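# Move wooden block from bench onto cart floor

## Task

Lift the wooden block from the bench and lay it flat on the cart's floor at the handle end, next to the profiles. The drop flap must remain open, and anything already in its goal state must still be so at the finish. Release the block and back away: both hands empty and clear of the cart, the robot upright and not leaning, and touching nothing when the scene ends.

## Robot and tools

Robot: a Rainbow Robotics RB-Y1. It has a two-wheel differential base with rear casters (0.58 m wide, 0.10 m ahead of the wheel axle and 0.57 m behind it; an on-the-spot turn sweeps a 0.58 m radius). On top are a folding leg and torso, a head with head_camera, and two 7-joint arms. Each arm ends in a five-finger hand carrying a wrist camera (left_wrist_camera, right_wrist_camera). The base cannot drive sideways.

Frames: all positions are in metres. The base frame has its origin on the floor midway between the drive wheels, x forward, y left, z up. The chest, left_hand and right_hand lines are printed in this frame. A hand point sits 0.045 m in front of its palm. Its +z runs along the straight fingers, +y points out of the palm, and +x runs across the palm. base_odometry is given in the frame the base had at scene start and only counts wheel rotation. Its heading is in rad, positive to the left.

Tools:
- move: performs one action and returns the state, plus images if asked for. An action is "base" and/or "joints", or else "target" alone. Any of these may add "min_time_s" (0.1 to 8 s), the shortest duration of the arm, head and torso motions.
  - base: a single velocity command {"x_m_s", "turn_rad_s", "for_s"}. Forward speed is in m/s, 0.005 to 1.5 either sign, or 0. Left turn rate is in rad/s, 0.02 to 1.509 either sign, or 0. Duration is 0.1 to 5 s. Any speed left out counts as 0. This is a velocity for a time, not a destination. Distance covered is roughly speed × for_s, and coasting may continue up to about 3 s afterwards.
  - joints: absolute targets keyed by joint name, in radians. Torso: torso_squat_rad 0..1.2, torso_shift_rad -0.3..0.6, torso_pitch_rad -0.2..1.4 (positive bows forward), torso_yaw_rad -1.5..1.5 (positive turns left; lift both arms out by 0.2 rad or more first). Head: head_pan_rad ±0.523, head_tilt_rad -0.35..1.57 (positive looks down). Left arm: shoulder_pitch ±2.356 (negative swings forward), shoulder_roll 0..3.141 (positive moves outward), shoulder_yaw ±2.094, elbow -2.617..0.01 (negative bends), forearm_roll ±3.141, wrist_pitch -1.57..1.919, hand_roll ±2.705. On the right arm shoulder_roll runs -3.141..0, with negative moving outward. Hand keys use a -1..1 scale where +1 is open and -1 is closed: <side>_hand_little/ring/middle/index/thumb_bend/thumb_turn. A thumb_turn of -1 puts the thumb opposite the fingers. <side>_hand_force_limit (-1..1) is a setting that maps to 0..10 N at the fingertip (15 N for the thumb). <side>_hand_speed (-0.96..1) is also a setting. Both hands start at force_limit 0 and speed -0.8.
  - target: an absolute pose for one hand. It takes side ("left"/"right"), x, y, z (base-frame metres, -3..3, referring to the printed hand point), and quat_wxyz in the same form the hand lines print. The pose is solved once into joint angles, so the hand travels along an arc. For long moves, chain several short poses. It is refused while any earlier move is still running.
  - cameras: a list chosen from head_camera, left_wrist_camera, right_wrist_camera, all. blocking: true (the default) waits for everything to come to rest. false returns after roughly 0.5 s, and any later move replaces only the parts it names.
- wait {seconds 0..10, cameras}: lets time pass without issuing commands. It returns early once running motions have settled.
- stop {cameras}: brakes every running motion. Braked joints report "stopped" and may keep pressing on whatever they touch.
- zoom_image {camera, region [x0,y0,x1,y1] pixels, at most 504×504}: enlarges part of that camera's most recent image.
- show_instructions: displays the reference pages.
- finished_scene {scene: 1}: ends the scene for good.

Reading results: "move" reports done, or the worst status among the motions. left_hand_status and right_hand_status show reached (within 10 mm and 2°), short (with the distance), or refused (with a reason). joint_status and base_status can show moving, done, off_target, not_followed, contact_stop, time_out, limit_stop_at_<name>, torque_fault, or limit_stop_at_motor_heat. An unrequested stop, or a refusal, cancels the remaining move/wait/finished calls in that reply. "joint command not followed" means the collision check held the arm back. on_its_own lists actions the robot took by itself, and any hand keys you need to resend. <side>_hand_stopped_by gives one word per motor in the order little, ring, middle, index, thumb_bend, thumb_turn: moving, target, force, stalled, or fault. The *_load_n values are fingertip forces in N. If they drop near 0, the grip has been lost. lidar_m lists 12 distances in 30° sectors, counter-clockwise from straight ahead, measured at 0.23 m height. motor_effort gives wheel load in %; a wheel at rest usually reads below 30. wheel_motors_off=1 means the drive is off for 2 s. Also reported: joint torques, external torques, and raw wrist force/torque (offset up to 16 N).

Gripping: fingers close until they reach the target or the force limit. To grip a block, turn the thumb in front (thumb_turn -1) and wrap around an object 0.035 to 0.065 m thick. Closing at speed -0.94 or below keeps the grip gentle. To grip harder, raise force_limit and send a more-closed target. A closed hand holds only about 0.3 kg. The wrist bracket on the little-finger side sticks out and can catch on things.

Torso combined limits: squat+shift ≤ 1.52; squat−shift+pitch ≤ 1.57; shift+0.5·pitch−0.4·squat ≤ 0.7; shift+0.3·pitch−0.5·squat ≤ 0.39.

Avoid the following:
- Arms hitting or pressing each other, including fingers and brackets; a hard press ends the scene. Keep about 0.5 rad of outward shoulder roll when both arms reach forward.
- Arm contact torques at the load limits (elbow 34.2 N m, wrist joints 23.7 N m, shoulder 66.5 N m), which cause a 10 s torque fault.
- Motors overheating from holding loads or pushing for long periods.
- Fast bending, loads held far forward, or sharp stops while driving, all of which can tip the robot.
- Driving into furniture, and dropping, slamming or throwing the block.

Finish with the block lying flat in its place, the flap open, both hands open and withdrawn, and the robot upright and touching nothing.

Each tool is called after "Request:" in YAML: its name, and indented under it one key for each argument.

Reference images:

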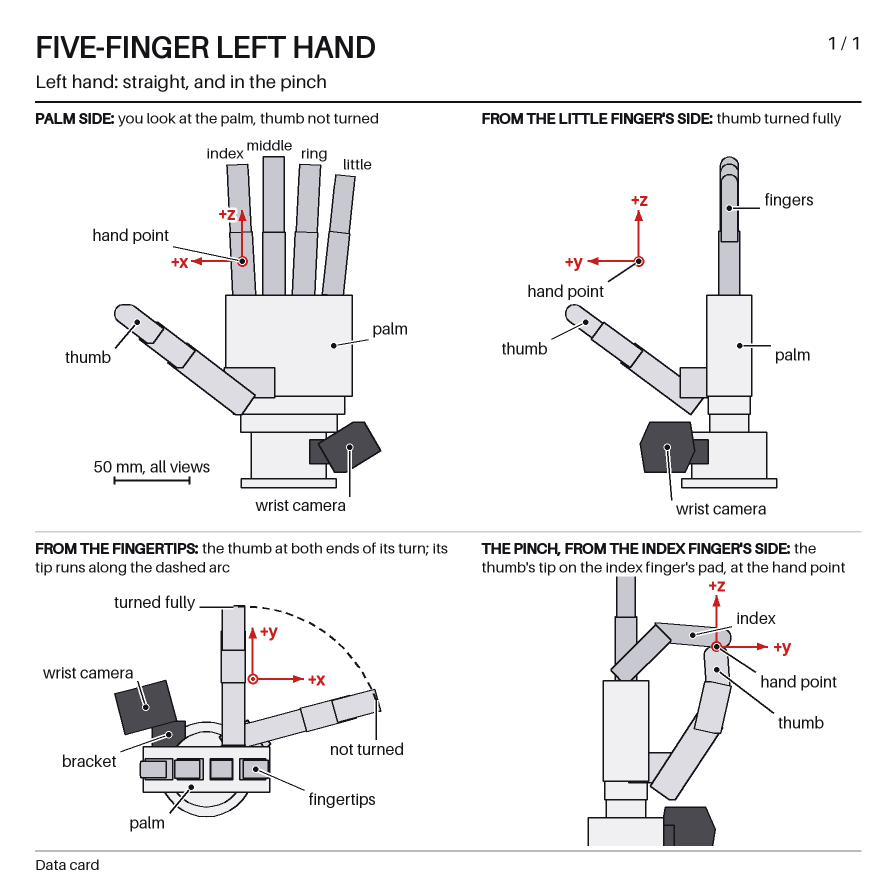

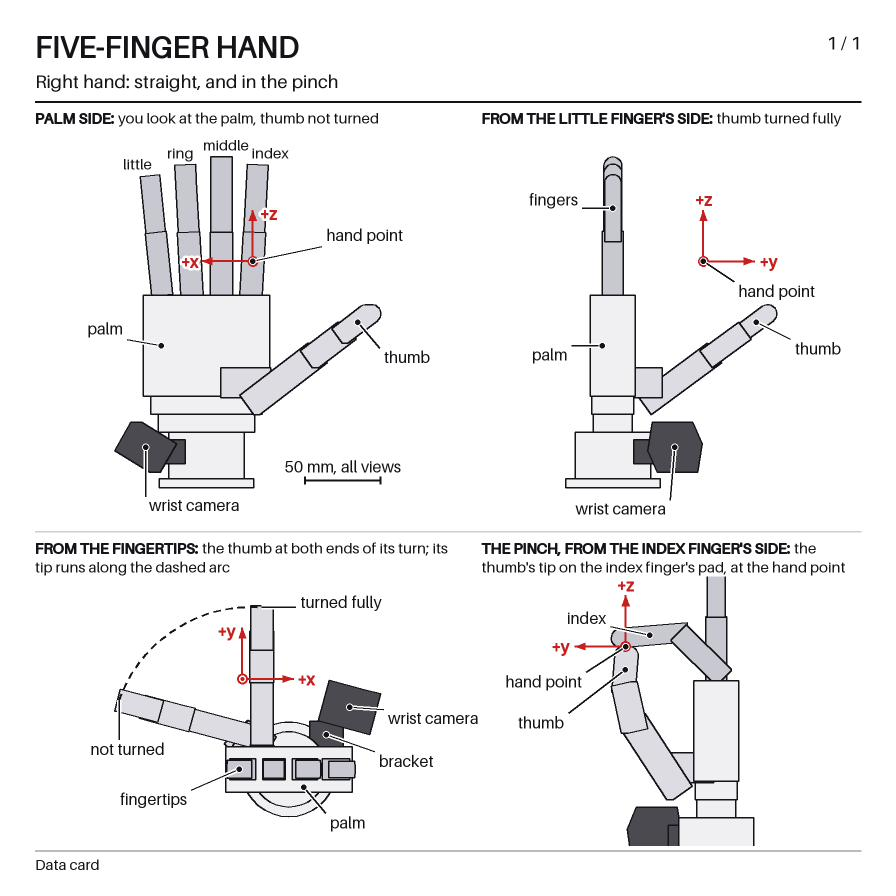

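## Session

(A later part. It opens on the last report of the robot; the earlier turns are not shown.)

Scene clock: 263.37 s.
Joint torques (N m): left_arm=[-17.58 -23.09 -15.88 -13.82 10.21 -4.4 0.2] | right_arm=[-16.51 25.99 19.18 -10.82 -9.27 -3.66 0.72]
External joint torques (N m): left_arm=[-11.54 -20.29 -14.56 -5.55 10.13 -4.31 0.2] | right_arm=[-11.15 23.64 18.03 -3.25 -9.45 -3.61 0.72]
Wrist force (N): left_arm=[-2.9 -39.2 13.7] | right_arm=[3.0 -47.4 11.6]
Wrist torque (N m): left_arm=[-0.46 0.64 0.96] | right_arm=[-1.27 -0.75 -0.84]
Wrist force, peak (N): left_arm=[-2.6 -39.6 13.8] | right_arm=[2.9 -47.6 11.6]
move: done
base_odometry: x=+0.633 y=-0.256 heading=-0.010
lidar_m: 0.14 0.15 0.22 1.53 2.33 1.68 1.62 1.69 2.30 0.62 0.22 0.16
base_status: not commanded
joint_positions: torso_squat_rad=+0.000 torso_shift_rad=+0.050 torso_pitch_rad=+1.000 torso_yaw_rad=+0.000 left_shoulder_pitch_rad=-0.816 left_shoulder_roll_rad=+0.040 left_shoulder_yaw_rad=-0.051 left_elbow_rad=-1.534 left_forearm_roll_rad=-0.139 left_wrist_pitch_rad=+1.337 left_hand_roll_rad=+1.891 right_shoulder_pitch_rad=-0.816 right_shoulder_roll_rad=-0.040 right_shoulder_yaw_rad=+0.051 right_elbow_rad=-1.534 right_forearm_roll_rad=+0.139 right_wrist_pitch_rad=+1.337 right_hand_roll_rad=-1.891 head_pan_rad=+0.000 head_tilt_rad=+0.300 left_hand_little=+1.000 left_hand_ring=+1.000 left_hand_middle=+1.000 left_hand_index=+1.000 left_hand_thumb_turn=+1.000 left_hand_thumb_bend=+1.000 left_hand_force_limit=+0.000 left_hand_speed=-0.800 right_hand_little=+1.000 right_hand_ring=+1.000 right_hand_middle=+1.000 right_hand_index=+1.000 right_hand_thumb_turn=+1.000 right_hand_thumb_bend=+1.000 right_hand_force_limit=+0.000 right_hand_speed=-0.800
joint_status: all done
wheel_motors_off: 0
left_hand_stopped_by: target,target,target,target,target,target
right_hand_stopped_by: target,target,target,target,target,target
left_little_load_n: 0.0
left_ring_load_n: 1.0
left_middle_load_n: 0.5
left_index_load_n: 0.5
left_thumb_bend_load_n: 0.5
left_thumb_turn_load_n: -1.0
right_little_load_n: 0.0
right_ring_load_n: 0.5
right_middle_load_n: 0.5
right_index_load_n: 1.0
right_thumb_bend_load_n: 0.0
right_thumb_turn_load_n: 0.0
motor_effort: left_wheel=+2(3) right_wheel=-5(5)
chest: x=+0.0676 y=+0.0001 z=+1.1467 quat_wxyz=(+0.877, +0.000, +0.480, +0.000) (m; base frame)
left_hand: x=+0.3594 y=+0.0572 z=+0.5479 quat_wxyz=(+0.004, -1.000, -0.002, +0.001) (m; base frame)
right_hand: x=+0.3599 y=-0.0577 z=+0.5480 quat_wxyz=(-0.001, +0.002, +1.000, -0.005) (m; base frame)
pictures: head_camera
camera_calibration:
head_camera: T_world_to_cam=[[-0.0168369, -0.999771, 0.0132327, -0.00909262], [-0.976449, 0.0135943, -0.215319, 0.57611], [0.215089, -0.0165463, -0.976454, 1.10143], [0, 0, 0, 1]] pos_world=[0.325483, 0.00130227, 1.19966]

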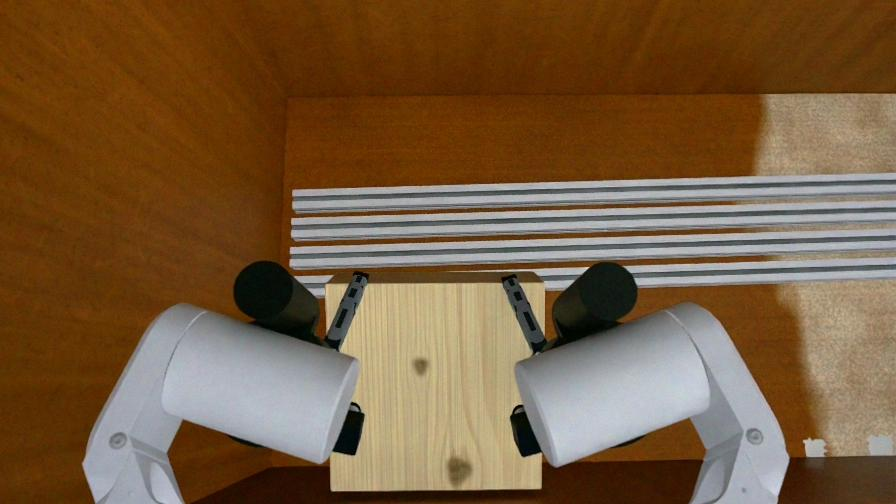

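Request:
move:
  joints: {"left_shoulder_pitch_rad": -0.91, "left_shoulder_roll_rad": 0.049, "left_shoulder_yaw_rad": -0.029, "left_elbow_rad": -1.2396, "left_forearm_roll_rad": -0.1282, "left_wrist_pitch_rad": 1.127, "left_hand_roll_rad": 1.919, "right_shoulder_pitch_rad": -0.91, "right_shoulder_roll_rad": -0.049, "right_shoulder_yaw_rad": 0.029, "right_elbow_rad": -1.2396, "right_forearm_roll_rad": 0.1282, "right_wrist_pitch_rad": 1.127, "right_hand_roll_rad": -1.919}
  min_time_s: 1.6
  cameras: ["head_camera"]

Request:
zoom_image:
  camera: "head_camera"
  region: [260, 240, 620, 504]

Scene clock: 266.43 s.
Joint torques (N m): left_arm=[-17.59 -22.05 -9.43 -13.16 9.11 -3.99 0.18] | right_arm=[-16.33 26.38 12.55 -10.24 -7.8 -3.17 0.72]
External joint torques (N m): left_arm=[-10.85 -19.45 -8.37 -5.74 9.04 -3.89 0.18] | right_arm=[-10.23 24.23 11.62 -3.46 -7.97 -3.12 0.72]
Wrist force (N): left_arm=[-2.5 -34.3 13.8] | right_arm=[3.2 -42.7 10.8]
Wrist torque (N m): left_arm=[-0.40 0.55 0.83] | right_arm=[-1.29 -0.87 -0.78]
Wrist force, peak (N): left_arm=[-3.1 -49.2 14.1] | right_arm=[2.7 -57.2 11.2]
move: done
base_odometry: x=+0.633 y=-0.256 heading=-0.010
lidar_m: 0.15 0.15 0.22 1.53 2.33 1.68 1.62 1.69 2.30 0.62 0.22 0.15
base_status: not commanded
joint_positions: torso_squat_rad=+0.000 torso_shift_rad=+0.050 torso_pitch_rad=+1.000 torso_yaw_rad=+0.000 left_shoulder_pitch_rad=-0.907 left_shoulder_roll_rad=+0.054 left_shoulder_yaw_rad=-0.027 left_elbow_rad=-1.238 left_forearm_roll_rad=-0.130 left_wrist_pitch_rad=+1.128 left_hand_roll_rad=+1.919 right_shoulder_pitch_rad=-0.908 right_shoulder_roll_rad=-0.055 right_shoulder_yaw_rad=+0.026 right_elbow_rad=-1.239 right_forearm_roll_rad=+0.130 right_wrist_pitch_rad=+1.128 right_hand_roll_rad=-1.919 head_pan_rad=+0.000 head_tilt_rad=+0.300 left_hand_little=+1.000 left_hand_ring=+1.000 left_hand_middle=+1.000 left_hand_index=+1.000 left_hand_thumb_turn=+1.000 left_hand_thumb_bend=+1.000 left_hand_force_limit=+0.000 left_hand_speed=-0.800 right_hand_little=+1.000 right_hand_ring=+1.000 right_hand_middle=+1.000 right_hand_index=+1.000 right_hand_thumb_turn=+1.000 right_hand_thumb_bend=+1.000 right_hand_force_limit=+0.000 right_hand_speed=-0.800
joint_status: all done
wheel_motors_off: 0
left_hand_stopped_by: target,target,target,target,target,target
right_hand_stopped_by: target,target,target,target,target,target
left_little_load_n: 0.0
left_ring_load_n: 1.0
left_middle_load_n: 0.5
left_index_load_n: 0.0
left_thumb_bend_load_n: 0.5
left_thumb_turn_load_n: -1.0
right_little_load_n: 0.0
right_ring_load_n: 0.0
right_middle_load_n: 0.5
right_index_load_n: 0.5
right_thumb_bend_load_n: 0.0
right_thumb_turn_load_n: 0.0
motor_effort: left_wheel=+2(3) right_wheel=-4(6)
chest: x=+0.0675 y=+0.0001 z=+1.1467 quat_wxyz=(+0.877, +0.000, +0.480, +0.000) (m; base frame)
left_hand: x=+0.3594 y=+0.0568 z=+0.4984 quat_wxyz=(+0.004, -1.000, -0.001, +0.000) (m; base frame)
right_hand: x=+0.3600 y=-0.0572 z=+0.4985 quat_wxyz=(+0.000, +0.002, +1.000, -0.004) (m; base frame)
pictures: head_camera
camera_calibration:
head_camera: T_world_to_cam=[[-0.0168393, -0.999771, 0.0132305, -0.00908921], [-0.976428, 0.0135955, -0.215414, 0.576217], [0.215185, -0.016546, -0.976433, 1.10137], [0, 0, 0, 1]] pos_world=[0.325483, 0.00130226, 1.19966]

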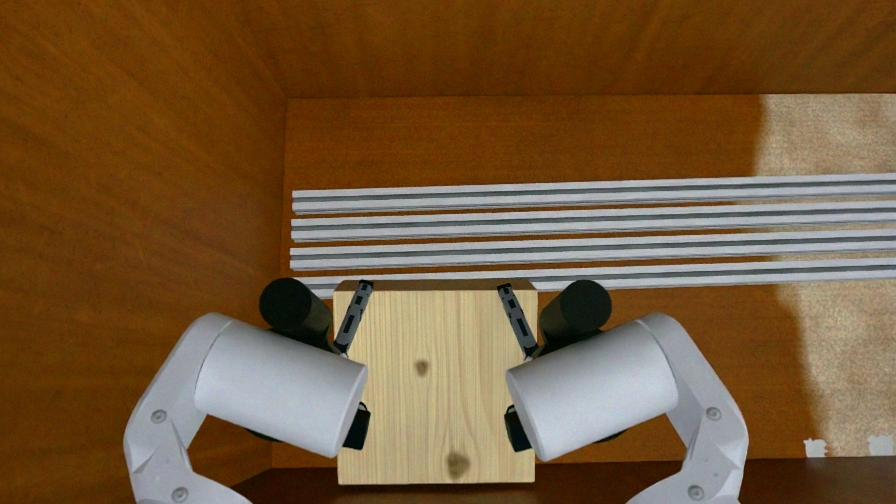

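Scaled by 1.400 from the camera's 896x504 image, which has a finer 1280x720 frame.

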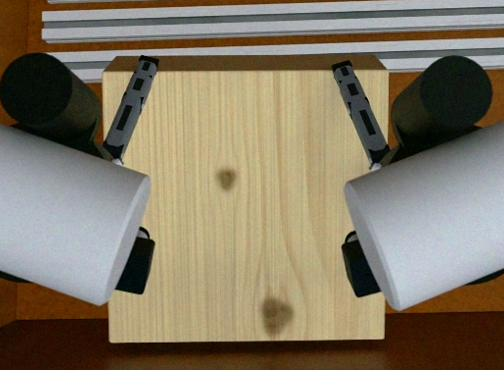

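Request:
move:
  joints: {"left_shoulder_pitch_rad": -0.913, "left_shoulder_roll_rad": 0.0475, "left_shoulder_yaw_rad": -0.0330, "left_elbow_rad": -1.2354, "left_forearm_roll_rad": -0.1303, "left_wrist_pitch_rad": 1.1255, "left_hand_roll_rad": 1.926, "right_shoulder_pitch_rad": -0.913, "right_shoulder_roll_rad": -0.0475, "right_shoulder_yaw_rad": 0.0330, "right_elbow_rad": -1.2354, "right_forearm_roll_rad": 0.1303, "right_wrist_pitch_rad": 1.1255, "right_hand_roll_rad": -1.926}
  min_time_s: 0.6
  cameras: []

Request:
move:
  joints: {"torso_squat_rad": 0.35, "torso_shift_rad": 0.05}
  base: {"x_m_s": -0.02, "for_s": 0.4}
  min_time_s: 1.5
  cameras: ["head_camera"]

Request:
zoom_image:
  camera: "head_camera"
  region: [260, 240, 620, 504]

Scene clock: 268.80 s.
Joint torques (N m): left_arm=[-19.25 -26.98 -13.94 -13.82 9.65 -4.91 -0.02] | right_arm=[-17.82 31.01 16.94 -10.67 -8.7 -4.09 0.57]
External joint torques (N m): left_arm=[-12.47 -24.33 -12.88 -6.41 9.58 -4.81 -0.02] | right_arm=[-11.69 28.83 16.01 -3.89 -8.87 -4.04 0.57]
Wrist force (N): left_arm=[-2.4 -40.0 14.6] | right_arm=[3.4 -48.5 11.4]
Wrist torque (N m): left_arm=[-0.36 0.54 1.08] | right_arm=[-1.23 -0.87 -0.97]
Wrist force, peak (N): left_arm=[-2.6 -40.4 14.5] | right_arm=[3.0 -48.7 11.1]
move: done
base_odometry: x=+0.633 y=-0.256 heading=-0.010
lidar_m: 0.14 0.16 0.22 1.54 2.33 1.68 1.62 1.68 2.31 0.64 0.23 0.15
base_status: not commanded
joint_positions: torso_squat_rad=+0.000 torso_shift_rad=+0.050 torso_pitch_rad=+1.000 torso_yaw_rad=+0.000 left_shoulder_pitch_rad=-0.910 left_shoulder_roll_rad=+0.054 left_shoulder_yaw_rad=-0.030 left_elbow_rad=-1.234 left_forearm_roll_rad=-0.133 left_wrist_pitch_rad=+1.127 left_hand_roll_rad=+1.926 right_shoulder_pitch_rad=-0.910 right_shoulder_roll_rad=-0.055 right_shoulder_yaw_rad=+0.029 right_elbow_rad=-1.234 right_forearm_roll_rad=+0.132 right_wrist_pitch_rad=+1.127 right_hand_roll_rad=-1.926 head_pan_rad=+0.000 head_tilt_rad=+0.300 left_hand_little=+1.000 left_hand_ring=+1.000 left_hand_middle=+1.000 left_hand_index=+1.000 left_hand_thumb_turn=+1.000 left_hand_thumb_bend=+1.000 left_hand_force_limit=+0.000 left_hand_speed=-0.800 right_hand_little=+1.000 right_hand_ring=+1.000 right_hand_middle=+1.000 right_hand_index=+1.000 right_hand_thumb_turn=+1.000 right_hand_thumb_bend=+1.000 right_hand_force_limit=+0.000 right_hand_speed=-0.800
joint_status: all done
wheel_motors_off: 0
left_hand_stopped_by: target,target,target,target,target,target
right_hand_stopped_by: target,target,target,target,target,target
left_little_load_n: 0.0
left_ring_load_n: 1.0
left_middle_load_n: 1.0
left_index_load_n: 0.5
left_thumb_bend_load_n: 0.0
left_thumb_turn_load_n: -1.0
right_little_load_n: 0.0
right_ring_load_n: 0.0
right_middle_load_n: 0.5
right_index_load_n: 1.0
right_thumb_bend_load_n: 0.0
right_thumb_turn_load_n: 0.0
motor_effort: left_wheel=+2(3) right_wheel=-3(7)
chest: x=+0.0675 y=+0.0001 z=+1.1467 quat_wxyz=(+0.877, +0.000, +0.480, +0.000) (m; base frame)
left_hand: x=+0.3598 y=+0.0559 z=+0.4980 quat_wxyz=(+0.005, -1.000, -0.003, +0.000) (m; base frame)
right_hand: x=+0.3604 y=-0.0565 z=+0.4981 quat_wxyz=(+0.000, +0.003, +1.000, -0.005) (m; base frame)
pictures: none
No camera images: "cameras" was empty.

Scene clock: 270.60 s.
Joint torques (N m): left_arm=[-15.28 -28.06 -14.07 -11.79 10.4 -3.37 -0.52] | right_arm=[-12.14 32.27 16.98 -7.86 -10.39 -1.74 0.63]
External joint torques (N m): left_arm=[-8.47 -25.42 -13.01 -4.37 10.33 -3.27 -0.52] | right_arm=[-5.96 30.1 16.04 -1.07 -10.56 -1.68 0.63]
Wrist force (N): left_arm=[2.9 -42.5 12.3] | right_arm=[-6.3 -51.3 7.9]
Wrist torque (N m): left_arm=[-0.45 0.54 0.78] | right_arm=[-0.93 -0.81 -1.81]
Wrist force, peak (N): left_arm=[3.0 -42.9 12.6] | right_arm=[-6.1 -51.4 8.1]
move: done
base_odometry: x=+0.625 y=-0.255 heading=-0.010
lidar_m: 0.15 0.17 0.23 1.54 2.31 1.67 1.62 1.68 2.29 0.66 0.22 0.17
base_status: done (sent for 0.4 of 0.4 s)
joint_positions: torso_squat_rad=+0.350 torso_shift_rad=+0.050 torso_pitch_rad=+1.000 torso_yaw_rad=+0.000 left_shoulder_pitch_rad=-0.911 left_shoulder_roll_rad=+0.054 left_shoulder_yaw_rad=-0.030 left_elbow_rad=-1.234 left_forearm_roll_rad=-0.133 left_wrist_pitch_rad=+1.126 left_hand_roll_rad=+1.926 right_shoulder_pitch_rad=-0.912 right_shoulder_roll_rad=-0.055 right_shoulder_yaw_rad=+0.029 right_elbow_rad=-1.235 right_forearm_roll_rad=+0.133 right_wrist_pitch_rad=+1.126 right_hand_roll_rad=-1.926 head_pan_rad=+0.000 head_tilt_rad=+0.300 left_hand_little=+1.000 left_hand_ring=+1.000 left_hand_middle=+1.000 left_hand_index=+1.000 left_hand_thumb_turn=+1.000 left_hand_thumb_bend=+1.000 left_hand_force_limit=+0.000 left_hand_speed=-0.800 right_hand_little=+1.000 right_hand_ring=+1.000 right_hand_middle=+1.000 right_hand_index=+1.000 right_hand_thumb_turn=+1.000 right_hand_thumb_bend=+1.000 right_hand_force_limit=+0.000 right_hand_speed=-0.800
joint_status: all done
wheel_motors_off: 0
left_hand_stopped_by: target,target,target,target,target,target
right_hand_stopped_by: target,target,target,target,target,target
left_little_load_n: 0.0
left_ring_load_n: 0.5
left_middle_load_n: 1.0
left_index_load_n: 0.5
left_thumb_bend_load_n: 0.5
left_thumb_turn_load_n: 0.0
right_little_load_n: 0.0
right_ring_load_n: 0.5
right_middle_load_n: 1.0
right_index_load_n: 1.0
right_thumb_bend_load_n: 0.0
right_thumb_turn_load_n: 0.0
motor_effort: left_wheel=-1(8) right_wheel=-4(10)
chest: x=+0.0653 y=+0.0001 z=+1.1044 quat_wxyz=(+0.878, +0.000, +0.479, +0.000) (m; base frame)
left_hand: x=+0.3586 y=+0.0558 z=+0.4562 quat_wxyz=(+0.004, -1.000, -0.003, -0.001) (m; base frame)
right_hand: x=+0.3599 y=-0.0564 z=+0.4565 quat_wxyz=(+0.002, +0.003, +1.000, -0.005) (m; base frame)
pictures: head_camera
camera_calibration:
head_camera: T_world_to_cam=[[-0.0168435, -0.999771, 0.0132256, -0.00856093], [-0.97636, 0.0135954, -0.215721, 0.565313], [0.215492, -0.0165464, -0.976365, 1.06046], [0, 0, 0, 1]] pos_world=[0.323284, 0.00130226, 1.15746]

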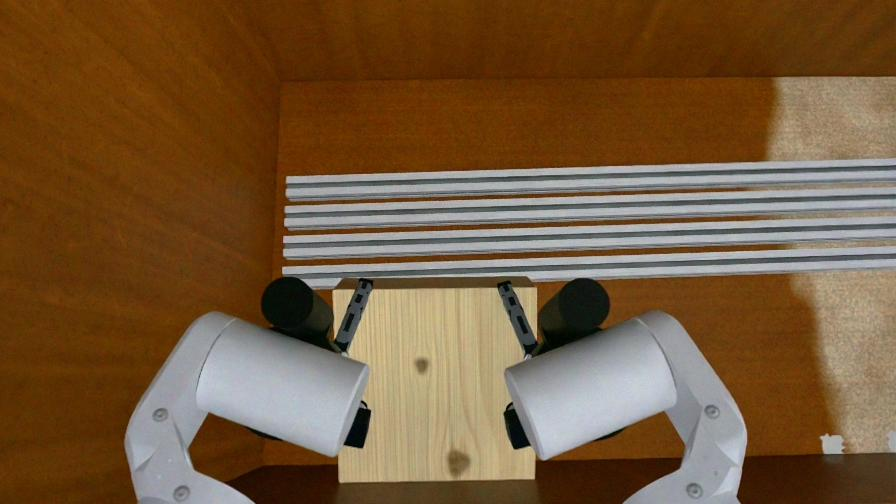

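Scaled by 1.400 from the camera's 896x504 image, which has a finer 1280x720 frame.

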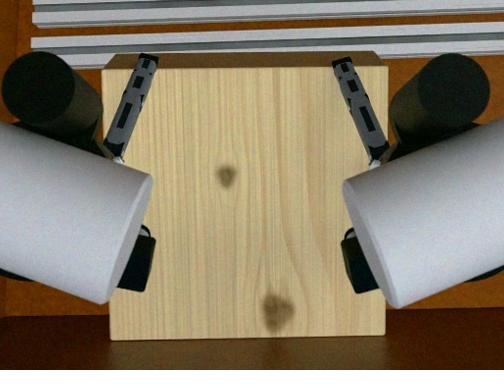

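Request:
move:
  base: {"x_m_s": 0.025, "for_s": 0.4}
  cameras: []

Request:
move:
  joints: {"torso_squat_rad": 0.5, "torso_shift_rad": 0.075}
  min_time_s: 1.5
  cameras: ["head_camera"]

Request:
zoom_image:
  camera: "head_camera"
  region: [260, 240, 620, 504]

Scene clock: 273.17 s.
Joint torques (N m): left_arm=[-17.14 -26.64 -14.5 -14.22 10.32 -4.24 -0.31] | right_arm=[-15.76 32.13 16.94 -11.11 -9.12 -3.97 0.58]
External joint torques (N m): left_arm=[-10.35 -23.99 -13.44 -6.81 10.25 -4.14 -0.31] | right_arm=[-9.62 29.95 16 -4.33 -9.3 -3.92 0.58]
Wrist force (N): left_arm=[-2.3 -40.0 14.6] | right_arm=[3.1 -48.3 11.4]
Wrist torque (N m): left_arm=[-0.39 0.51 1.03] | right_arm=[-1.20 -0.84 -0.97]
Wrist force, peak (N): left_arm=[3.0 -42.8 12.5] | right_arm=[-6.2 -51.4 7.9]
move: done
base_odometry: x=+0.634 y=-0.256 heading=-0.010
lidar_m: 0.14 0.15 0.22 1.53 2.33 1.68 1.62 1.69 2.30 0.63 0.21 0.15
base_status: done (sent for 0.4 of 0.4 s)
joint_positions: torso_squat_rad=+0.350 torso_shift_rad=+0.050 torso_pitch_rad=+1.001 torso_yaw_rad=+0.000 left_shoulder_pitch_rad=-0.910 left_shoulder_roll_rad=+0.054 left_shoulder_yaw_rad=-0.030 left_elbow_rad=-1.234 left_forearm_roll_rad=-0.133 left_wrist_pitch_rad=+1.127 left_hand_roll_rad=+1.926 right_shoulder_pitch_rad=-0.911 right_shoulder_roll_rad=-0.055 right_shoulder_yaw_rad=+0.029 right_elbow_rad=-1.234 right_forearm_roll_rad=+0.133 right_wrist_pitch_rad=+1.126 right_hand_roll_rad=-1.926 head_pan_rad=+0.000 head_tilt_rad=+0.300 left_hand_little=+1.000 left_hand_ring=+1.000 left_hand_middle=+1.000 left_hand_index=+1.000 left_hand_thumb_turn=+1.000 left_hand_thumb_bend=+1.000 left_hand_force_limit=+0.000 left_hand_speed=-0.800 right_hand_little=+1.000 right_hand_ring=+1.000 right_hand_middle=+1.000 right_hand_index=+1.000 right_hand_thumb_turn=+1.000 right_hand_thumb_bend=+1.000 right_hand_force_limit=+0.000 right_hand_speed=-0.800
joint_status: not commanded
wheel_motors_off: 0
left_hand_stopped_by: target,target,target,target,target,target
right_hand_stopped_by: target,target,target,target,target,target
left_little_load_n: 0.0
left_ring_load_n: 1.0
left_middle_load_n: 1.0
left_index_load_n: 0.0
left_thumb_bend_load_n: 0.0
left_thumb_turn_load_n: 0.0
right_little_load_n: 0.0
right_ring_load_n: 0.5
right_middle_load_n: 0.5
right_index_load_n: 1.0
right_thumb_bend_load_n: 0.0
right_thumb_turn_load_n: 0.0
motor_effort: left_wheel=+1(11) right_wheel=-3(8)
chest: x=+0.0655 y=+0.0001 z=+1.1043 quat_wxyz=(+0.877, +0.000, +0.480, +0.000) (m; base frame)
left_hand: x=+0.3579 y=+0.0559 z=+0.4557 quat_wxyz=(+0.005, -1.000, -0.003, +0.000) (m; base frame)
right_hand: x=+0.3585 y=-0.0566 z=+0.4558 quat_wxyz=(+0.000, +0.003, +1.000, -0.005) (m; base frame)
pictures: none
No camera images: "cameras" was empty.

Scene clock: 274.97 s.
Joint torques (N m): left_arm=[-16.54 -27.26 -14.01 -14 10.18 -4.33 -0.36] | right_arm=[-16.1 32.01 16.97 -10.99 -9.11 -4.01 0.74]
External joint torques (N m): left_arm=[-9.75 -24.61 -12.95 -6.59 10.11 -4.23 -0.36] | right_arm=[-9.96 29.84 16.04 -4.21 -9.28 -3.96 0.74]
Wrist force (N): left_arm=[-2.3 -40.1 14.7] | right_arm=[3.3 -48.2 11.4]
Wrist torque (N m): left_arm=[-0.38 0.49 1.02] | right_arm=[-1.19 -0.86 -0.95]
Wrist force, peak (N): left_arm=[-2.8 -40.2 14.8] | right_arm=[3.2 -48.7 11.0]
move: done
base_odometry: x=+0.634 y=-0.256 heading=-0.010
lidar_m: 0.15 0.15 0.22 1.54 2.34 1.69 1.61 1.69 2.30 0.62 0.22 0.16
base_status: not commanded
joint_positions: torso_squat_rad=+0.500 torso_shift_rad=+0.075 torso_pitch_rad=+1.000 torso_yaw_rad=+0.000 left_shoulder_pitch_rad=-0.910 left_shoulder_roll_rad=+0.054 left_shoulder_yaw_rad=-0.030 left_elbow_rad=-1.234 left_forearm_roll_rad=-0.133 left_wrist_pitch_rad=+1.127 left_hand_roll_rad=+1.926 right_shoulder_pitch_rad=-0.911 right_shoulder_roll_rad=-0.055 right_shoulder_yaw_rad=+0.029 right_elbow_rad=-1.234 right_forearm_roll_rad=+0.133 right_wrist_pitch_rad=+1.126 right_hand_roll_rad=-1.926 head_pan_rad=+0.000 head_tilt_rad=+0.300 left_hand_little=+1.000 left_hand_ring=+1.000 left_hand_middle=+1.000 left_hand_index=+1.000 left_hand_thumb_turn=+1.000 left_hand_thumb_bend=+1.000 left_hand_force_limit=+0.000 left_hand_speed=-0.800 right_hand_little=+1.000 right_hand_ring=+1.000 right_hand_middle=+1.000 right_hand_index=+1.000 right_hand_thumb_turn=+1.000 right_hand_thumb_bend=+1.000 right_hand_force_limit=+0.000 right_hand_speed=-0.800
joint_status: all done
wheel_motors_off: 0
left_hand_stopped_by: target,target,target,target,target,target
right_hand_stopped_by: target,target,target,target,target,target
left_little_load_n: 0.0
left_ring_load_n: 1.5
left_middle_load_n: 0.5
left_index_load_n: 0.0
left_thumb_bend_load_n: 0.0
left_thumb_turn_load_n: 0.0
right_little_load_n: 0.0
right_ring_load_n: 0.5
right_middle_load_n: 0.5
right_index_load_n: 1.0
right_thumb_bend_load_n: -0.5
right_thumb_turn_load_n: 0.0
motor_effort: left_wheel=+1(1) right_wheel=-1(3)
chest: x=+0.0786 y=+0.0001 z=+1.0602 quat_wxyz=(+0.877, +0.000, +0.480, +0.000) (m; base frame)
left_hand: x=+0.3711 y=+0.0559 z=+0.4116 quat_wxyz=(+0.005, -1.000, -0.003, +0.000) (m; base frame)
right_hand: x=+0.3717 y=-0.0566 z=+0.4117 quat_wxyz=(+0.000, +0.003, +1.000, -0.005) (m; base frame)
pictures: head_camera
camera_calibration:
head_camera: T_world_to_cam=[[-0.016838, -0.999771, 0.0132324, -0.00776217], [-0.976449, 0.0135953, -0.215319, 0.568226], [0.215089, -0.0165463, -0.976454, 1.0146], [0, 0, 0, 1]] pos_world=[0.336483, 0.00130226, 1.11316]

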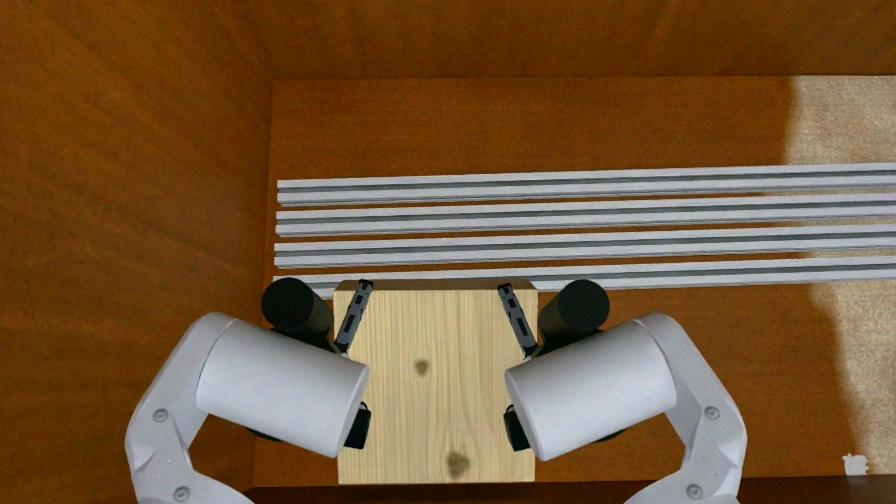

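Scaled by 1.400 from the camera's 896x504 image, which has a finer 1280x720 frame.

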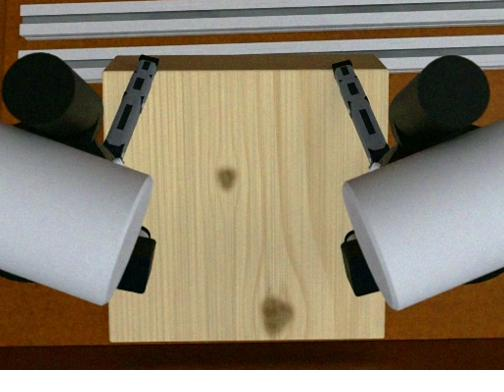

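Request:
move:
  joints: {"torso_squat_rad": 0.65, "torso_shift_rad": 0.1}
  min_time_s: 2
  cameras: ["head_camera"]

Request:
zoom_image:
  camera: "head_camera"
  region: [260, 240, 620, 504]

Scene clock: 277.57 s.
Joint torques (N m): left_arm=[-14.9 -29.74 -13.79 -8.82 11.88 -5.97 0.56] | right_arm=[-15.35 32.31 16.71 -7.45 -10.14 -5.96 0.31]
External joint torques (N m): left_arm=[-8.03 -27.13 -12.74 -1.38 11.81 -5.86 0.56] | right_arm=[-9.15 30.15 15.78 -0.65 -10.31 -5.9 0.31]
Wrist force (N): left_arm=[-3.8 -51.7 -21.3] | right_arm=[8.8 -58.6 -23.6]
Wrist torque (N m): left_arm=[0.94 -0.96 2.25] | right_arm=[0.00 -0.06 -1.71]
Wrist force, peak (N): left_arm=[-3.6 -52.2 -22.2] | right_arm=[8.5 -58.8 -24.7]
move: done
base_odometry: x=+0.634 y=-0.256 heading=-0.010
lidar_m: 0.14 0.16 0.22 1.54 2.34 1.69 1.62 1.69 2.29 0.62 0.22 0.16
base_status: not commanded
joint_positions: torso_squat_rad=+0.650 torso_shift_rad=+0.099 torso_pitch_rad=+0.998 torso_yaw_rad=+0.000 left_shoulder_pitch_rad=-0.911 left_shoulder_roll_rad=+0.054 left_shoulder_yaw_rad=-0.030 left_elbow_rad=-1.235 left_forearm_roll_rad=-0.133 left_wrist_pitch_rad=+1.127 left_hand_roll_rad=+1.926 right_shoulder_pitch_rad=-0.911 right_shoulder_roll_rad=-0.055 right_shoulder_yaw_rad=+0.029 right_elbow_rad=-1.235 right_forearm_roll_rad=+0.133 right_wrist_pitch_rad=+1.127 right_hand_roll_rad=-1.926 head_pan_rad=+0.000 head_tilt_rad=+0.300 left_hand_little=+1.000 left_hand_ring=+1.000 left_hand_middle=+1.000 left_hand_index=+1.000 left_hand_thumb_turn=+1.000 left_hand_thumb_bend=+1.000 left_hand_force_limit=+0.000 left_hand_speed=-0.800 right_hand_little=+1.000 right_hand_ring=+1.000 right_hand_middle=+1.000 right_hand_index=+1.000 right_hand_thumb_turn=+1.000 right_hand_thumb_bend=+1.000 right_hand_force_limit=+0.000 right_hand_speed=-0.800
joint_status: all done
wheel_motors_off: 0
left_hand_stopped_by: target,target,target,target,target,target
right_hand_stopped_by: target,target,target,target,target,target
left_little_load_n: 0.5
left_ring_load_n: 0.0
left_middle_load_n: 0.0
left_index_load_n: 0.0
left_thumb_bend_load_n: 0.0
left_thumb_turn_load_n: 0.0
right_little_load_n: 0.0
right_ring_load_n: 0.0
right_middle_load_n: 0.0
right_index_load_n: 0.0
right_thumb_bend_load_n: -0.5
right_thumb_turn_load_n: 0.0
motor_effort: left_wheel=+2(4) right_wheel=+1(3)
chest: x=+0.0873 y=+0.0001 z=+1.0027 quat_wxyz=(+0.878, +0.000, +0.479, +0.000) (m; base frame)
left_hand: x=+0.3822 y=+0.0560 z=+0.3552 quat_wxyz=(+0.005, -1.000, -0.002, -0.002) (m; base frame)
right_hand: x=+0.3822 y=-0.0565 z=+0.3551 quat_wxyz=(+0.002, +0.003, +1.000, -0.005) (m; base frame)
pictures: head_camera
camera_calibration:
head_camera: T_world_to_cam=[[-0.0168705, -0.999771, 0.0131932, -0.00681192], [-0.975935, 0.0135962, -0.217638, 0.56665], [0.217409, -0.0165474, -0.97594, 0.955858], [0, 0, 0, 1]] pos_world=[0.345087, 0.00130225, 1.05627]

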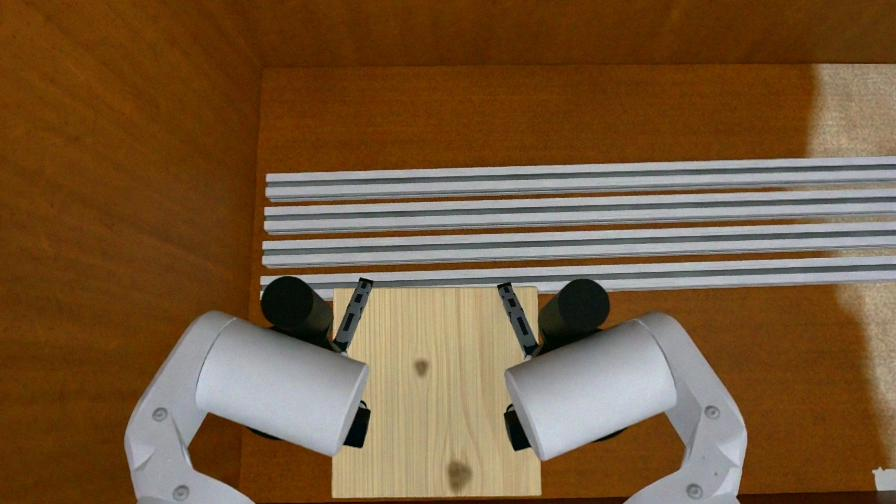

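Scaled by 1.400 from the camera's 896x504 image, which has a finer 1280x720 frame.

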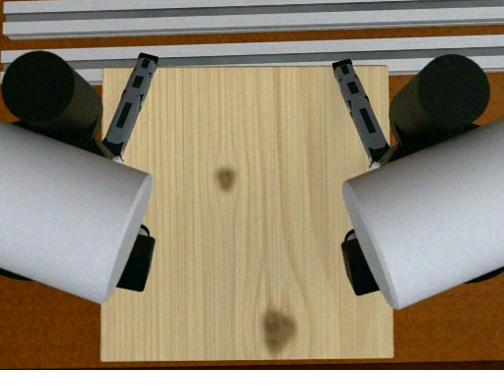

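Request:
move:
  joints: {"torso_squat_rad": 0.63, "torso_shift_rad": 0.1}
  min_time_s: 1
  cameras: ["head_camera"]

Request:
zoom_image:
  camera: "head_camera"
  region: [220, 240, 680, 504]

Scene clock: 282.93 s.
Joint torques (N m): left_arm=[-16.09 -29.26 -13.65 -13.23 11.18 -4.84 0.57] | right_arm=[-16.33 32.43 16.23 -11.14 -9.8 -4.47 0.28]
External joint torques (N m): left_arm=[-9.3 -26.62 -12.59 -5.82 11.11 -4.74 0.57] | right_arm=[-10.2 30.25 15.3 -4.36 -9.97 -4.42 0.28]
Wrist force (N): left_arm=[-1.4 -43.6 14.4] | right_arm=[4.1 -52.1 11.4]
Wrist torque (N m): left_arm=[-0.93 0.63 1.89] | right_arm=[-1.79 -1.02 -2.00]
Wrist force, peak (N): left_arm=[-3.8 -52.0 -21.5] | right_arm=[8.5 -59.0 -24.0]
move: done
base_odometry: x=+0.634 y=-0.256 heading=-0.010
lidar_m: 0.14 0.16 0.22 1.54 2.33 1.70 1.61 1.67 2.30 0.63 0.22 0.15
base_status: not commanded
joint_positions: torso_squat_rad=+0.630 torso_shift_rad=+0.100 torso_pitch_rad=+1.001 torso_yaw_rad=+0.000 left_shoulder_pitch_rad=-0.910 left_shoulder_roll_rad=+0.054 left_shoulder_yaw_rad=-0.030 left_elbow_rad=-1.234 left_forearm_roll_rad=-0.133 left_wrist_pitch_rad=+1.127 left_hand_roll_rad=+1.926 right_shoulder_pitch_rad=-0.910 right_shoulder_roll_rad=-0.055 right_shoulder_yaw_rad=+0.029 right_elbow_rad=-1.234 right_forearm_roll_rad=+0.133 right_wrist_pitch_rad=+1.127 right_hand_roll_rad=-1.926 head_pan_rad=+0.000 head_tilt_rad=+0.300 left_hand_little=+1.000 left_hand_ring=+1.000 left_hand_middle=+1.000 left_hand_index=+1.000 left_hand_thumb_turn=+1.000 left_hand_thumb_bend=+1.000 left_hand_force_limit=+0.000 left_hand_speed=-0.800 right_hand_little=+1.000 right_hand_ring=+1.000 right_hand_middle=+1.000 right_hand_index=+1.000 right_hand_thumb_turn=+1.000 right_hand_thumb_bend=+1.000 right_hand_force_limit=+0.000 right_hand_speed=-0.800
joint_status: all done
wheel_motors_off: 0
left_hand_stopped_by: target,target,target,target,target,target
right_hand_stopped_by: target,target,target,target,target,target
left_little_load_n: 0.5
left_ring_load_n: 0.0
left_middle_load_n: 0.0
left_index_load_n: 0.0
left_thumb_bend_load_n: 0.0
left_thumb_turn_load_n: 0.0
right_little_load_n: 0.5
right_ring_load_n: 0.0
right_middle_load_n: 0.0
right_index_load_n: 0.0
right_thumb_bend_load_n: 0.0
right_thumb_turn_load_n: 0.0
motor_effort: left_wheel=+2(3) right_wheel=+0(2)
chest: x=+0.0891 y=+0.0001 z=+1.0103 quat_wxyz=(+0.877, +0.000, +0.480, +0.000) (m; base frame)
left_hand: x=+0.3816 y=+0.0562 z=+0.3616 quat_wxyz=(+0.005, -1.000, -0.002, +0.000) (m; base frame)
right_hand: x=+0.3819 y=-0.0567 z=+0.3616 quat_wxyz=(+0.000, +0.003, +1.000, -0.005) (m; base frame)
pictures: head_camera
camera_calibration:
head_camera: T_world_to_cam=[[-0.016835, -0.999771, 0.0132381, -0.00692907], [-0.976512, 0.0135961, -0.215033, 0.567527], [0.214804, -0.0165472, -0.976517, 0.963661], [0, 0, 0, 1]] pos_world=[0.347083, 0.00130226, 1.06316]

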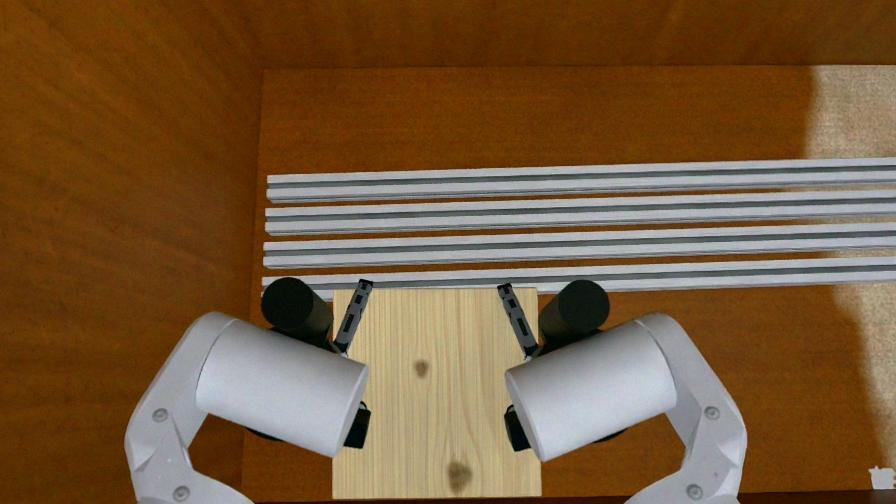

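Scaled by 1.096 from the camera's 896x504 image, which has a finer 1280x720 frame.

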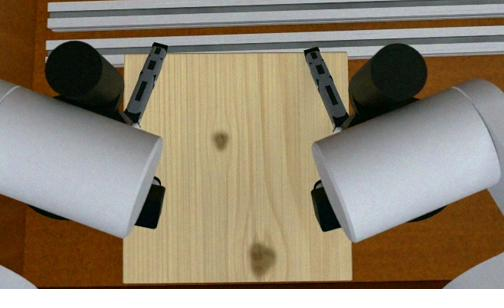

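Request:
move:
  base: {"x_m_s": -0.02, "for_s": 0.35}
  cameras: []

Request:
move:
  joints: {"torso_squat_rad": 0.642, "torso_shift_rad": 0.1}
  min_time_s: 0.8
  cameras: ["head_camera"]

Request:
zoom_image:
  camera: "head_camera"
  region: [220, 240, 680, 504]

Scene clock: 284.73 s.
Joint torques (N m): left_arm=[-17.02 -29.32 -13.28 -14.26 10.85 -4.49 0.7] | right_arm=[-17.4 32.43 16.36 -11.74 -9.67 -4.41 0.11]
External joint torques (N m): left_arm=[-10.24 -26.68 -12.22 -6.85 10.78 -4.39 0.7] | right_arm=[-11.28 30.26 15.43 -4.96 -9.85 -4.35 0.11]
Wrist force (N): left_arm=[-1.2 -43.5 14.6] | right_arm=[4.0 -52.3 11.7]
Wrist torque (N m): left_arm=[-0.92 0.65 1.92] | right_arm=[-1.83 -0.98 -2.01]
Wrist force, peak (N): left_arm=[0.3 -44.2 14.7] | right_arm=[4.5 -52.6 12.2]
move: done
base_odometry: x=+0.627 y=-0.255 heading=-0.010
lidar_m: 0.15 0.16 0.23 1.54 2.31 1.68 1.61 1.68 2.30 0.64 0.23 0.17
base_status: done (sent for 0.37 of 0.37 s)
joint_positions: torso_squat_rad=+0.630 torso_shift_rad=+0.100 torso_pitch_rad=+1.001 torso_yaw_rad=+0.000 left_shoulder_pitch_rad=-0.910 left_shoulder_roll_rad=+0.054 left_shoulder_yaw_rad=-0.030 left_elbow_rad=-1.234 left_forearm_roll_rad=-0.133 left_wrist_pitch_rad=+1.127 left_hand_roll_rad=+1.926 right_shoulder_pitch_rad=-0.910 right_shoulder_roll_rad=-0.055 right_shoulder_yaw_rad=+0.029 right_elbow_rad=-1.234 right_forearm_roll_rad=+0.133 right_wrist_pitch_rad=+1.127 right_hand_roll_rad=-1.926 head_pan_rad=+0.000 head_tilt_rad=+0.300 left_hand_little=+1.000 left_hand_ring=+1.000 left_hand_middle=+1.000 left_hand_index=+1.000 left_hand_thumb_turn=+1.000 left_hand_thumb_bend=+1.000 left_hand_force_limit=+0.000 left_hand_speed=-0.800 right_hand_little=+1.000 right_hand_ring=+1.000 right_hand_middle=+1.000 right_hand_index=+1.000 right_hand_thumb_turn=+1.000 right_hand_thumb_bend=+1.000 right_hand_force_limit=+0.000 right_hand_speed=-0.800
joint_status: not commanded
wheel_motors_off: 0
left_hand_stopped_by: target,target,target,target,target,target
right_hand_stopped_by: target,target,target,target,target,target
left_little_load_n: 0.5
left_ring_load_n: 0.5
left_middle_load_n: 0.5
left_index_load_n: 0.0
left_thumb_bend_load_n: 0.0
left_thumb_turn_load_n: 0.0
right_little_load_n: 0.0
right_ring_load_n: 0.0
right_middle_load_n: 0.0
right_index_load_n: 0.0
right_thumb_bend_load_n: 0.0
right_thumb_turn_load_n: 0.0
motor_effort: left_wheel=+1(10) right_wheel=+1(9)
chest: x=+0.0891 y=+0.0001 z=+1.0103 quat_wxyz=(+0.877, +0.000, +0.480, +0.000) (m; base frame)
left_hand: x=+0.3815 y=+0.0562 z=+0.3616 quat_wxyz=(+0.005, -1.000, -0.002, +0.000) (m; base frame)
right_hand: x=+0.3817 y=-0.0568 z=+0.3616 quat_wxyz=(+0.000, +0.003, +1.000, -0.005) (m; base frame)
pictures: none
No camera images: "cameras" was empty.

Scene clock: 285.83 s.
Joint torques (N m): left_arm=[-16.83 -29.22 -13.56 -14.02 11.19 -4.51 0.75] | right_arm=[-17.37 32.5 16.45 -11.78 -9.67 -4.31 0.1]
External joint torques (N m): left_arm=[-10.05 -26.59 -12.5 -6.6 11.11 -4.41 0.75] | right_arm=[-11.24 30.33 15.52 -5 -9.85 -4.26 0.1]
Wrist force (N): left_arm=[-1.4 -43.7 14.7] | right_arm=[4.0 -52.3 11.7]
Wrist torque (N m): left_arm=[-0.95 0.67 1.92] | right_arm=[-1.83 -0.96 -2.01]
Wrist force, peak (N): left_arm=[-1.4 -44.0 14.5] | right_arm=[4.1 -52.3 12.0]
move: done
base_odometry: x=+0.627 y=-0.255 heading=-0.010
lidar_m: 0.15 0.16 0.23 1.53 2.31 1.68 1.62 1.69 2.30 0.65 0.23 0.16
base_status: not commanded
joint_positions: torso_squat_rad=+0.642 torso_shift_rad=+0.100 torso_pitch_rad=+1.000 torso_yaw_rad=+0.000 left_shoulder_pitch_rad=-0.910 left_shoulder_roll_rad=+0.054 left_shoulder_yaw_rad=-0.030 left_elbow_rad=-1.234 left_forearm_roll_rad=-0.133 left_wrist_pitch_rad=+1.127 left_hand_roll_rad=+1.926 right_shoulder_pitch_rad=-0.910 right_shoulder_roll_rad=-0.055 right_shoulder_yaw_rad=+0.029 right_elbow_rad=-1.234 right_forearm_roll_rad=+0.133 right_wrist_pitch_rad=+1.127 right_hand_roll_rad=-1.926 head_pan_rad=+0.000 head_tilt_rad=+0.300 left_hand_little=+1.000 left_hand_ring=+1.000 left_hand_middle=+1.000 left_hand_index=+1.000 left_hand_thumb_turn=+1.000 left_hand_thumb_bend=+1.000 left_hand_force_limit=+0.000 left_hand_speed=-0.800 right_hand_little=+1.000 right_hand_ring=+1.000 right_hand_middle=+1.000 right_hand_index=+1.000 right_hand_thumb_turn=+1.000 right_hand_thumb_bend=+1.000 right_hand_force_limit=+0.000 right_hand_speed=-0.800
joint_status: all done
wheel_motors_off: 0
left_hand_stopped_by: target,target,target,target,target,target
right_hand_stopped_by: target,target,target,target,target,target
left_little_load_n: 0.5
left_ring_load_n: 0.5
left_middle_load_n: 0.0
left_index_load_n: 0.0
left_thumb_bend_load_n: 0.0
left_thumb_turn_load_n: 0.0
right_little_load_n: 0.5
right_ring_load_n: 0.0
right_middle_load_n: 0.5
right_index_load_n: 0.0
right_thumb_bend_load_n: 0.0
right_thumb_turn_load_n: 0.0
motor_effort: left_wheel=+1(1) right_wheel=+0(2)
chest: x=+0.0885 y=+0.0001 z=+1.0055 quat_wxyz=(+0.877, +0.000, +0.480, +0.000) (m; base frame)
left_hand: x=+0.3811 y=+0.0562 z=+0.3568 quat_wxyz=(+0.005, -1.000, -0.002, +0.000) (m; base frame)
right_hand: x=+0.3813 y=-0.0568 z=+0.3568 quat_wxyz=(+0.000, +0.003, +1.000, -0.005) (m; base frame)
pictures: head_camera
camera_calibration:
head_camera: T_world_to_cam=[[-0.0168403, -0.999771, 0.0132302, -0.00686852], [-0.976428, 0.0135965, -0.215414, 0.566208], [0.215185, -0.016546, -0.976433, 0.959003], [0, 0, 0, 1]] pos_world=[0.346383, 0.00130226, 1.05846]

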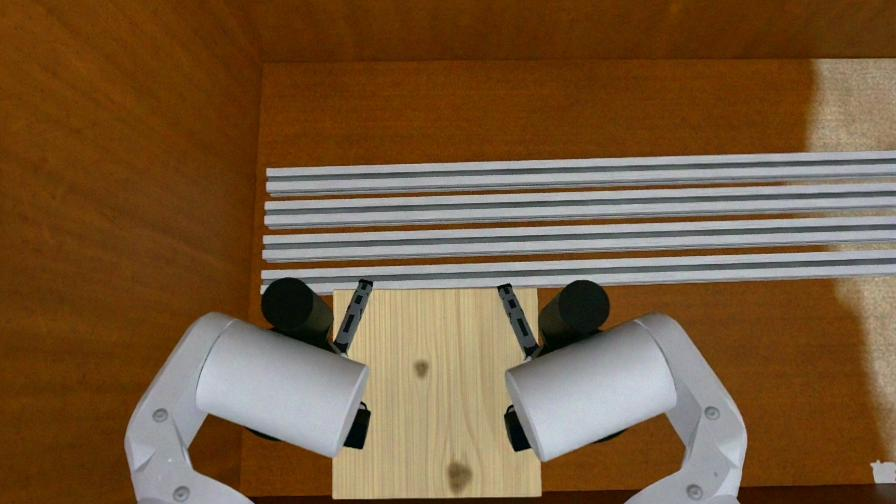

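Scaled by 1.096 from the camera's 896x504 image, which has a finer 1280x720 frame.

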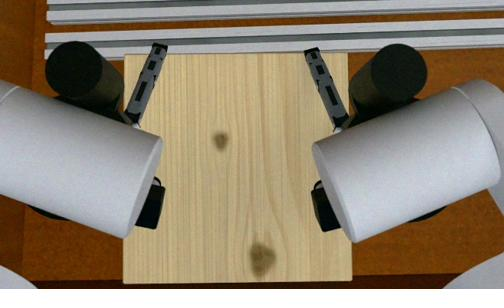

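Request:
move:
  joints: {"torso_squat_rad": 0.65, "torso_shift_rad": 0.1}
  min_time_s: 0.8
  cameras: []

Request:
move:
  joints: {"torso_squat_rad": 0.657, "torso_shift_rad": 0.1}
  min_time_s: 0.8
  cameras: ["head_camera"]

Request:
zoom_image:
  camera: "head_camera"
  region: [250, 240, 600, 504]

Scene clock: 287.40 s.
Joint torques (N m): left_arm=[-17.63 -29.47 -13.32 -13.65 10.91 -4.6 0.47] | right_arm=[-17.3 32.68 16.53 -11.15 -9.67 -4.63 -0.05]
External joint torques (N m): left_arm=[-10.84 -26.84 -12.26 -6.24 10.84 -4.5 0.47] | right_arm=[-11.16 30.51 15.6 -4.37 -9.84 -4.57 -0.05]
Wrist force (N): left_arm=[-0.3 -44.2 13.1] | right_arm=[3.3 -52.8 6.5]
Wrist torque (N m): left_arm=[-0.84 0.38 2.01] | right_arm=[-1.52 -0.50 -2.25]
Wrist force, peak (N): left_arm=[-0.5 -44.5 13.6] | right_arm=[6.8 -53.9 -3.9]
move: done
base_odometry: x=+0.627 y=-0.255 heading=-0.010
lidar_m: 0.15 0.16 0.22 1.53 2.30 1.67 1.61 1.68 2.30 0.65 0.22 0.17
base_status: not commanded
joint_positions: torso_squat_rad=+0.650 torso_shift_rad=+0.100 torso_pitch_rad=+1.000 torso_yaw_rad=+0.000 left_shoulder_pitch_rad=-0.910 left_shoulder_roll_rad=+0.054 left_shoulder_yaw_rad=-0.030 left_elbow_rad=-1.234 left_forearm_roll_rad=-0.133 left_wrist_pitch_rad=+1.127 left_hand_roll_rad=+1.926 right_shoulder_pitch_rad=-0.910 right_shoulder_roll_rad=-0.055 right_shoulder_yaw_rad=+0.029 right_elbow_rad=-1.234 right_forearm_roll_rad=+0.133 right_wrist_pitch_rad=+1.127 right_hand_roll_rad=-1.926 head_pan_rad=+0.000 head_tilt_rad=+0.300 left_hand_little=+1.000 left_hand_ring=+1.000 left_hand_middle=+1.000 left_hand_index=+1.000 left_hand_thumb_turn=+1.000 left_hand_thumb_bend=+1.000 left_hand_force_limit=+0.000 left_hand_speed=-0.800 right_hand_little=+1.000 right_hand_ring=+1.000 right_hand_middle=+1.000 right_hand_index=+1.000 right_hand_thumb_turn=+1.000 right_hand_thumb_bend=+1.000 right_hand_force_limit=+0.000 right_hand_speed=-0.800
joint_status: all done
wheel_motors_off: 0
left_hand_stopped_by: target,target,target,target,target,target
right_hand_stopped_by: target,target,target,target,target,target
left_little_load_n: 0.5
left_ring_load_n: 0.5
left_middle_load_n: 0.0
left_index_load_n: 0.0
left_thumb_bend_load_n: 0.0
left_thumb_turn_load_n: 0.0
right_little_load_n: 0.5
right_ring_load_n: 0.0
right_middle_load_n: 0.5
right_index_load_n: 0.0
right_thumb_bend_load_n: -0.5
right_thumb_turn_load_n: 0.0
motor_effort: left_wheel=+0(2) right_wheel=+1(3)
chest: x=+0.0881 y=+0.0001 z=+1.0022 quat_wxyz=(+0.878, +0.000, +0.479, +0.000) (m; base frame)
left_hand: x=+0.3809 y=+0.0562 z=+0.3536 quat_wxyz=(+0.005, -1.000, -0.002, +0.000) (m; base frame)
right_hand: x=+0.3812 y=-0.0568 z=+0.3537 quat_wxyz=(+0.000, +0.003, +1.000, -0.005) (m; base frame)
pictures: none
No camera images: "cameras" was empty.

Scene clock: 288.50 s.
Joint torques (N m): left_arm=[-16.44 -29.54 -13.66 -13.33 11.02 -4.56 0.54] | right_arm=[-17.39 32.61 16.72 -11.2 -9.64 -4.5 -0.07]
External joint torques (N m): left_arm=[-9.65 -26.91 -12.6 -5.91 10.95 -4.45 0.54] | right_arm=[-11.25 30.44 15.79 -4.42 -9.81 -4.45 -0.07]
Wrist force (N): left_arm=[0.0 -43.9 10.8] | right_arm=[3.5 -52.5 9.5]
Wrist torque (N m): left_arm=[-0.68 0.32 2.19] | right_arm=[-1.66 -0.69 -2.28]
Wrist force, peak (N): left_arm=[-0.3 -44.4 12.9] | right_arm=[3.1 -52.9 9.3]
move: done
base_odometry: x=+0.627 y=-0.255 heading=-0.010
lidar_m: 0.15 0.16 0.22 1.53 2.32 1.68 1.61 1.68 2.28 0.65 0.23 0.16
base_status: not commanded
joint_positions: torso_squat_rad=+0.657 torso_shift_rad=+0.100 torso_pitch_rad=+1.000 torso_yaw_rad=+0.000 left_shoulder_pitch_rad=-0.910 left_shoulder_roll_rad=+0.054 left_shoulder_yaw_rad=-0.030 left_elbow_rad=-1.234 left_forearm_roll_rad=-0.133 left_wrist_pitch_rad=+1.127 left_hand_roll_rad=+1.926 right_shoulder_pitch_rad=-0.910 right_shoulder_roll_rad=-0.055 right_shoulder_yaw_rad=+0.029 right_elbow_rad=-1.234 right_forearm_roll_rad=+0.133 right_wrist_pitch_rad=+1.127 right_hand_roll_rad=-1.926 head_pan_rad=+0.000 head_tilt_rad=+0.300 left_hand_little=+1.000 left_hand_ring=+1.000 left_hand_middle=+1.000 left_hand_index=+1.000 left_hand_thumb_turn=+1.000 left_hand_thumb_bend=+1.000 left_hand_force_limit=+0.000 left_hand_speed=-0.800 right_hand_little=+1.000 right_hand_ring=+1.000 right_hand_middle=+1.000 right_hand_index=+1.000 right_hand_thumb_turn=+1.000 right_hand_thumb_bend=+1.000 right_hand_force_limit=+0.000 right_hand_speed=-0.800
joint_status: all done
wheel_motors_off: 0
left_hand_stopped_by: target,target,target,target,target,target
right_hand_stopped_by: target,target,target,target,target,target
left_little_load_n: 0.5
left_ring_load_n: 0.5
left_middle_load_n: 0.5
left_index_load_n: 0.0
left_thumb_bend_load_n: 0.0
left_thumb_turn_load_n: 0.0
right_little_load_n: 0.5
right_ring_load_n: 0.5
right_middle_load_n: 0.0
right_index_load_n: 0.0
right_thumb_bend_load_n: 0.0
right_thumb_turn_load_n: 0.0
motor_effort: left_wheel=+1(1) right_wheel=+0(2)
chest: x=+0.0878 y=+0.0001 z=+0.9992 quat_wxyz=(+0.878, +0.000, +0.479, +0.000) (m; base frame)
left_hand: x=+0.3806 y=+0.0561 z=+0.3507 quat_wxyz=(+0.005, -1.000, -0.002, +0.000) (m; base frame)
right_hand: x=+0.3809 y=-0.0568 z=+0.3507 quat_wxyz=(+0.000, +0.003, +1.000, -0.005) (m; base frame)
pictures: head_camera
camera_calibration:
head_camera: T_world_to_cam=[[-0.0168426, -0.999771, 0.0132275, -0.00679461], [-0.976381, 0.0135957, -0.215626, 0.564397], [0.215397, -0.0165467, -0.976386, 0.952978], [0, 0, 0, 1]] pos_world=[0.345684, 0.00130226, 1.05226]

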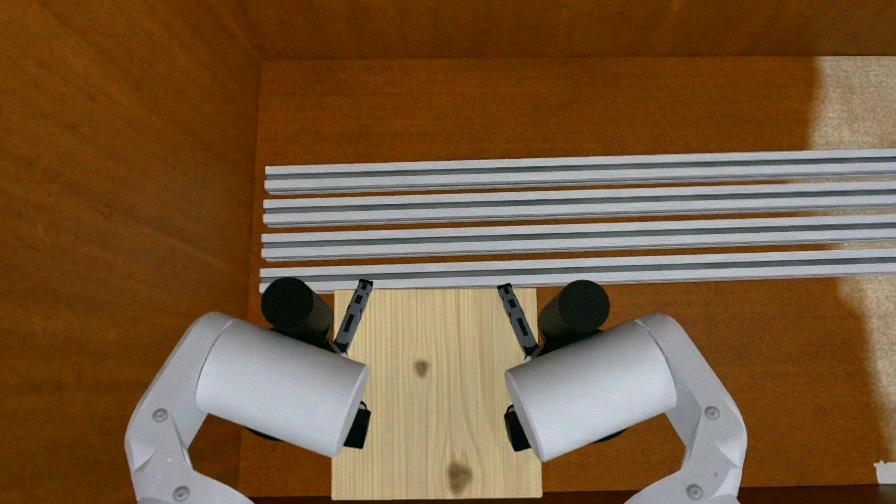

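Scaled by 1.440 from the camera's 896x504 image, which has a finer 1280x720 frame.

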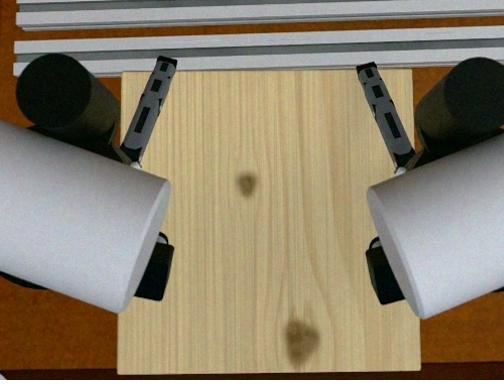

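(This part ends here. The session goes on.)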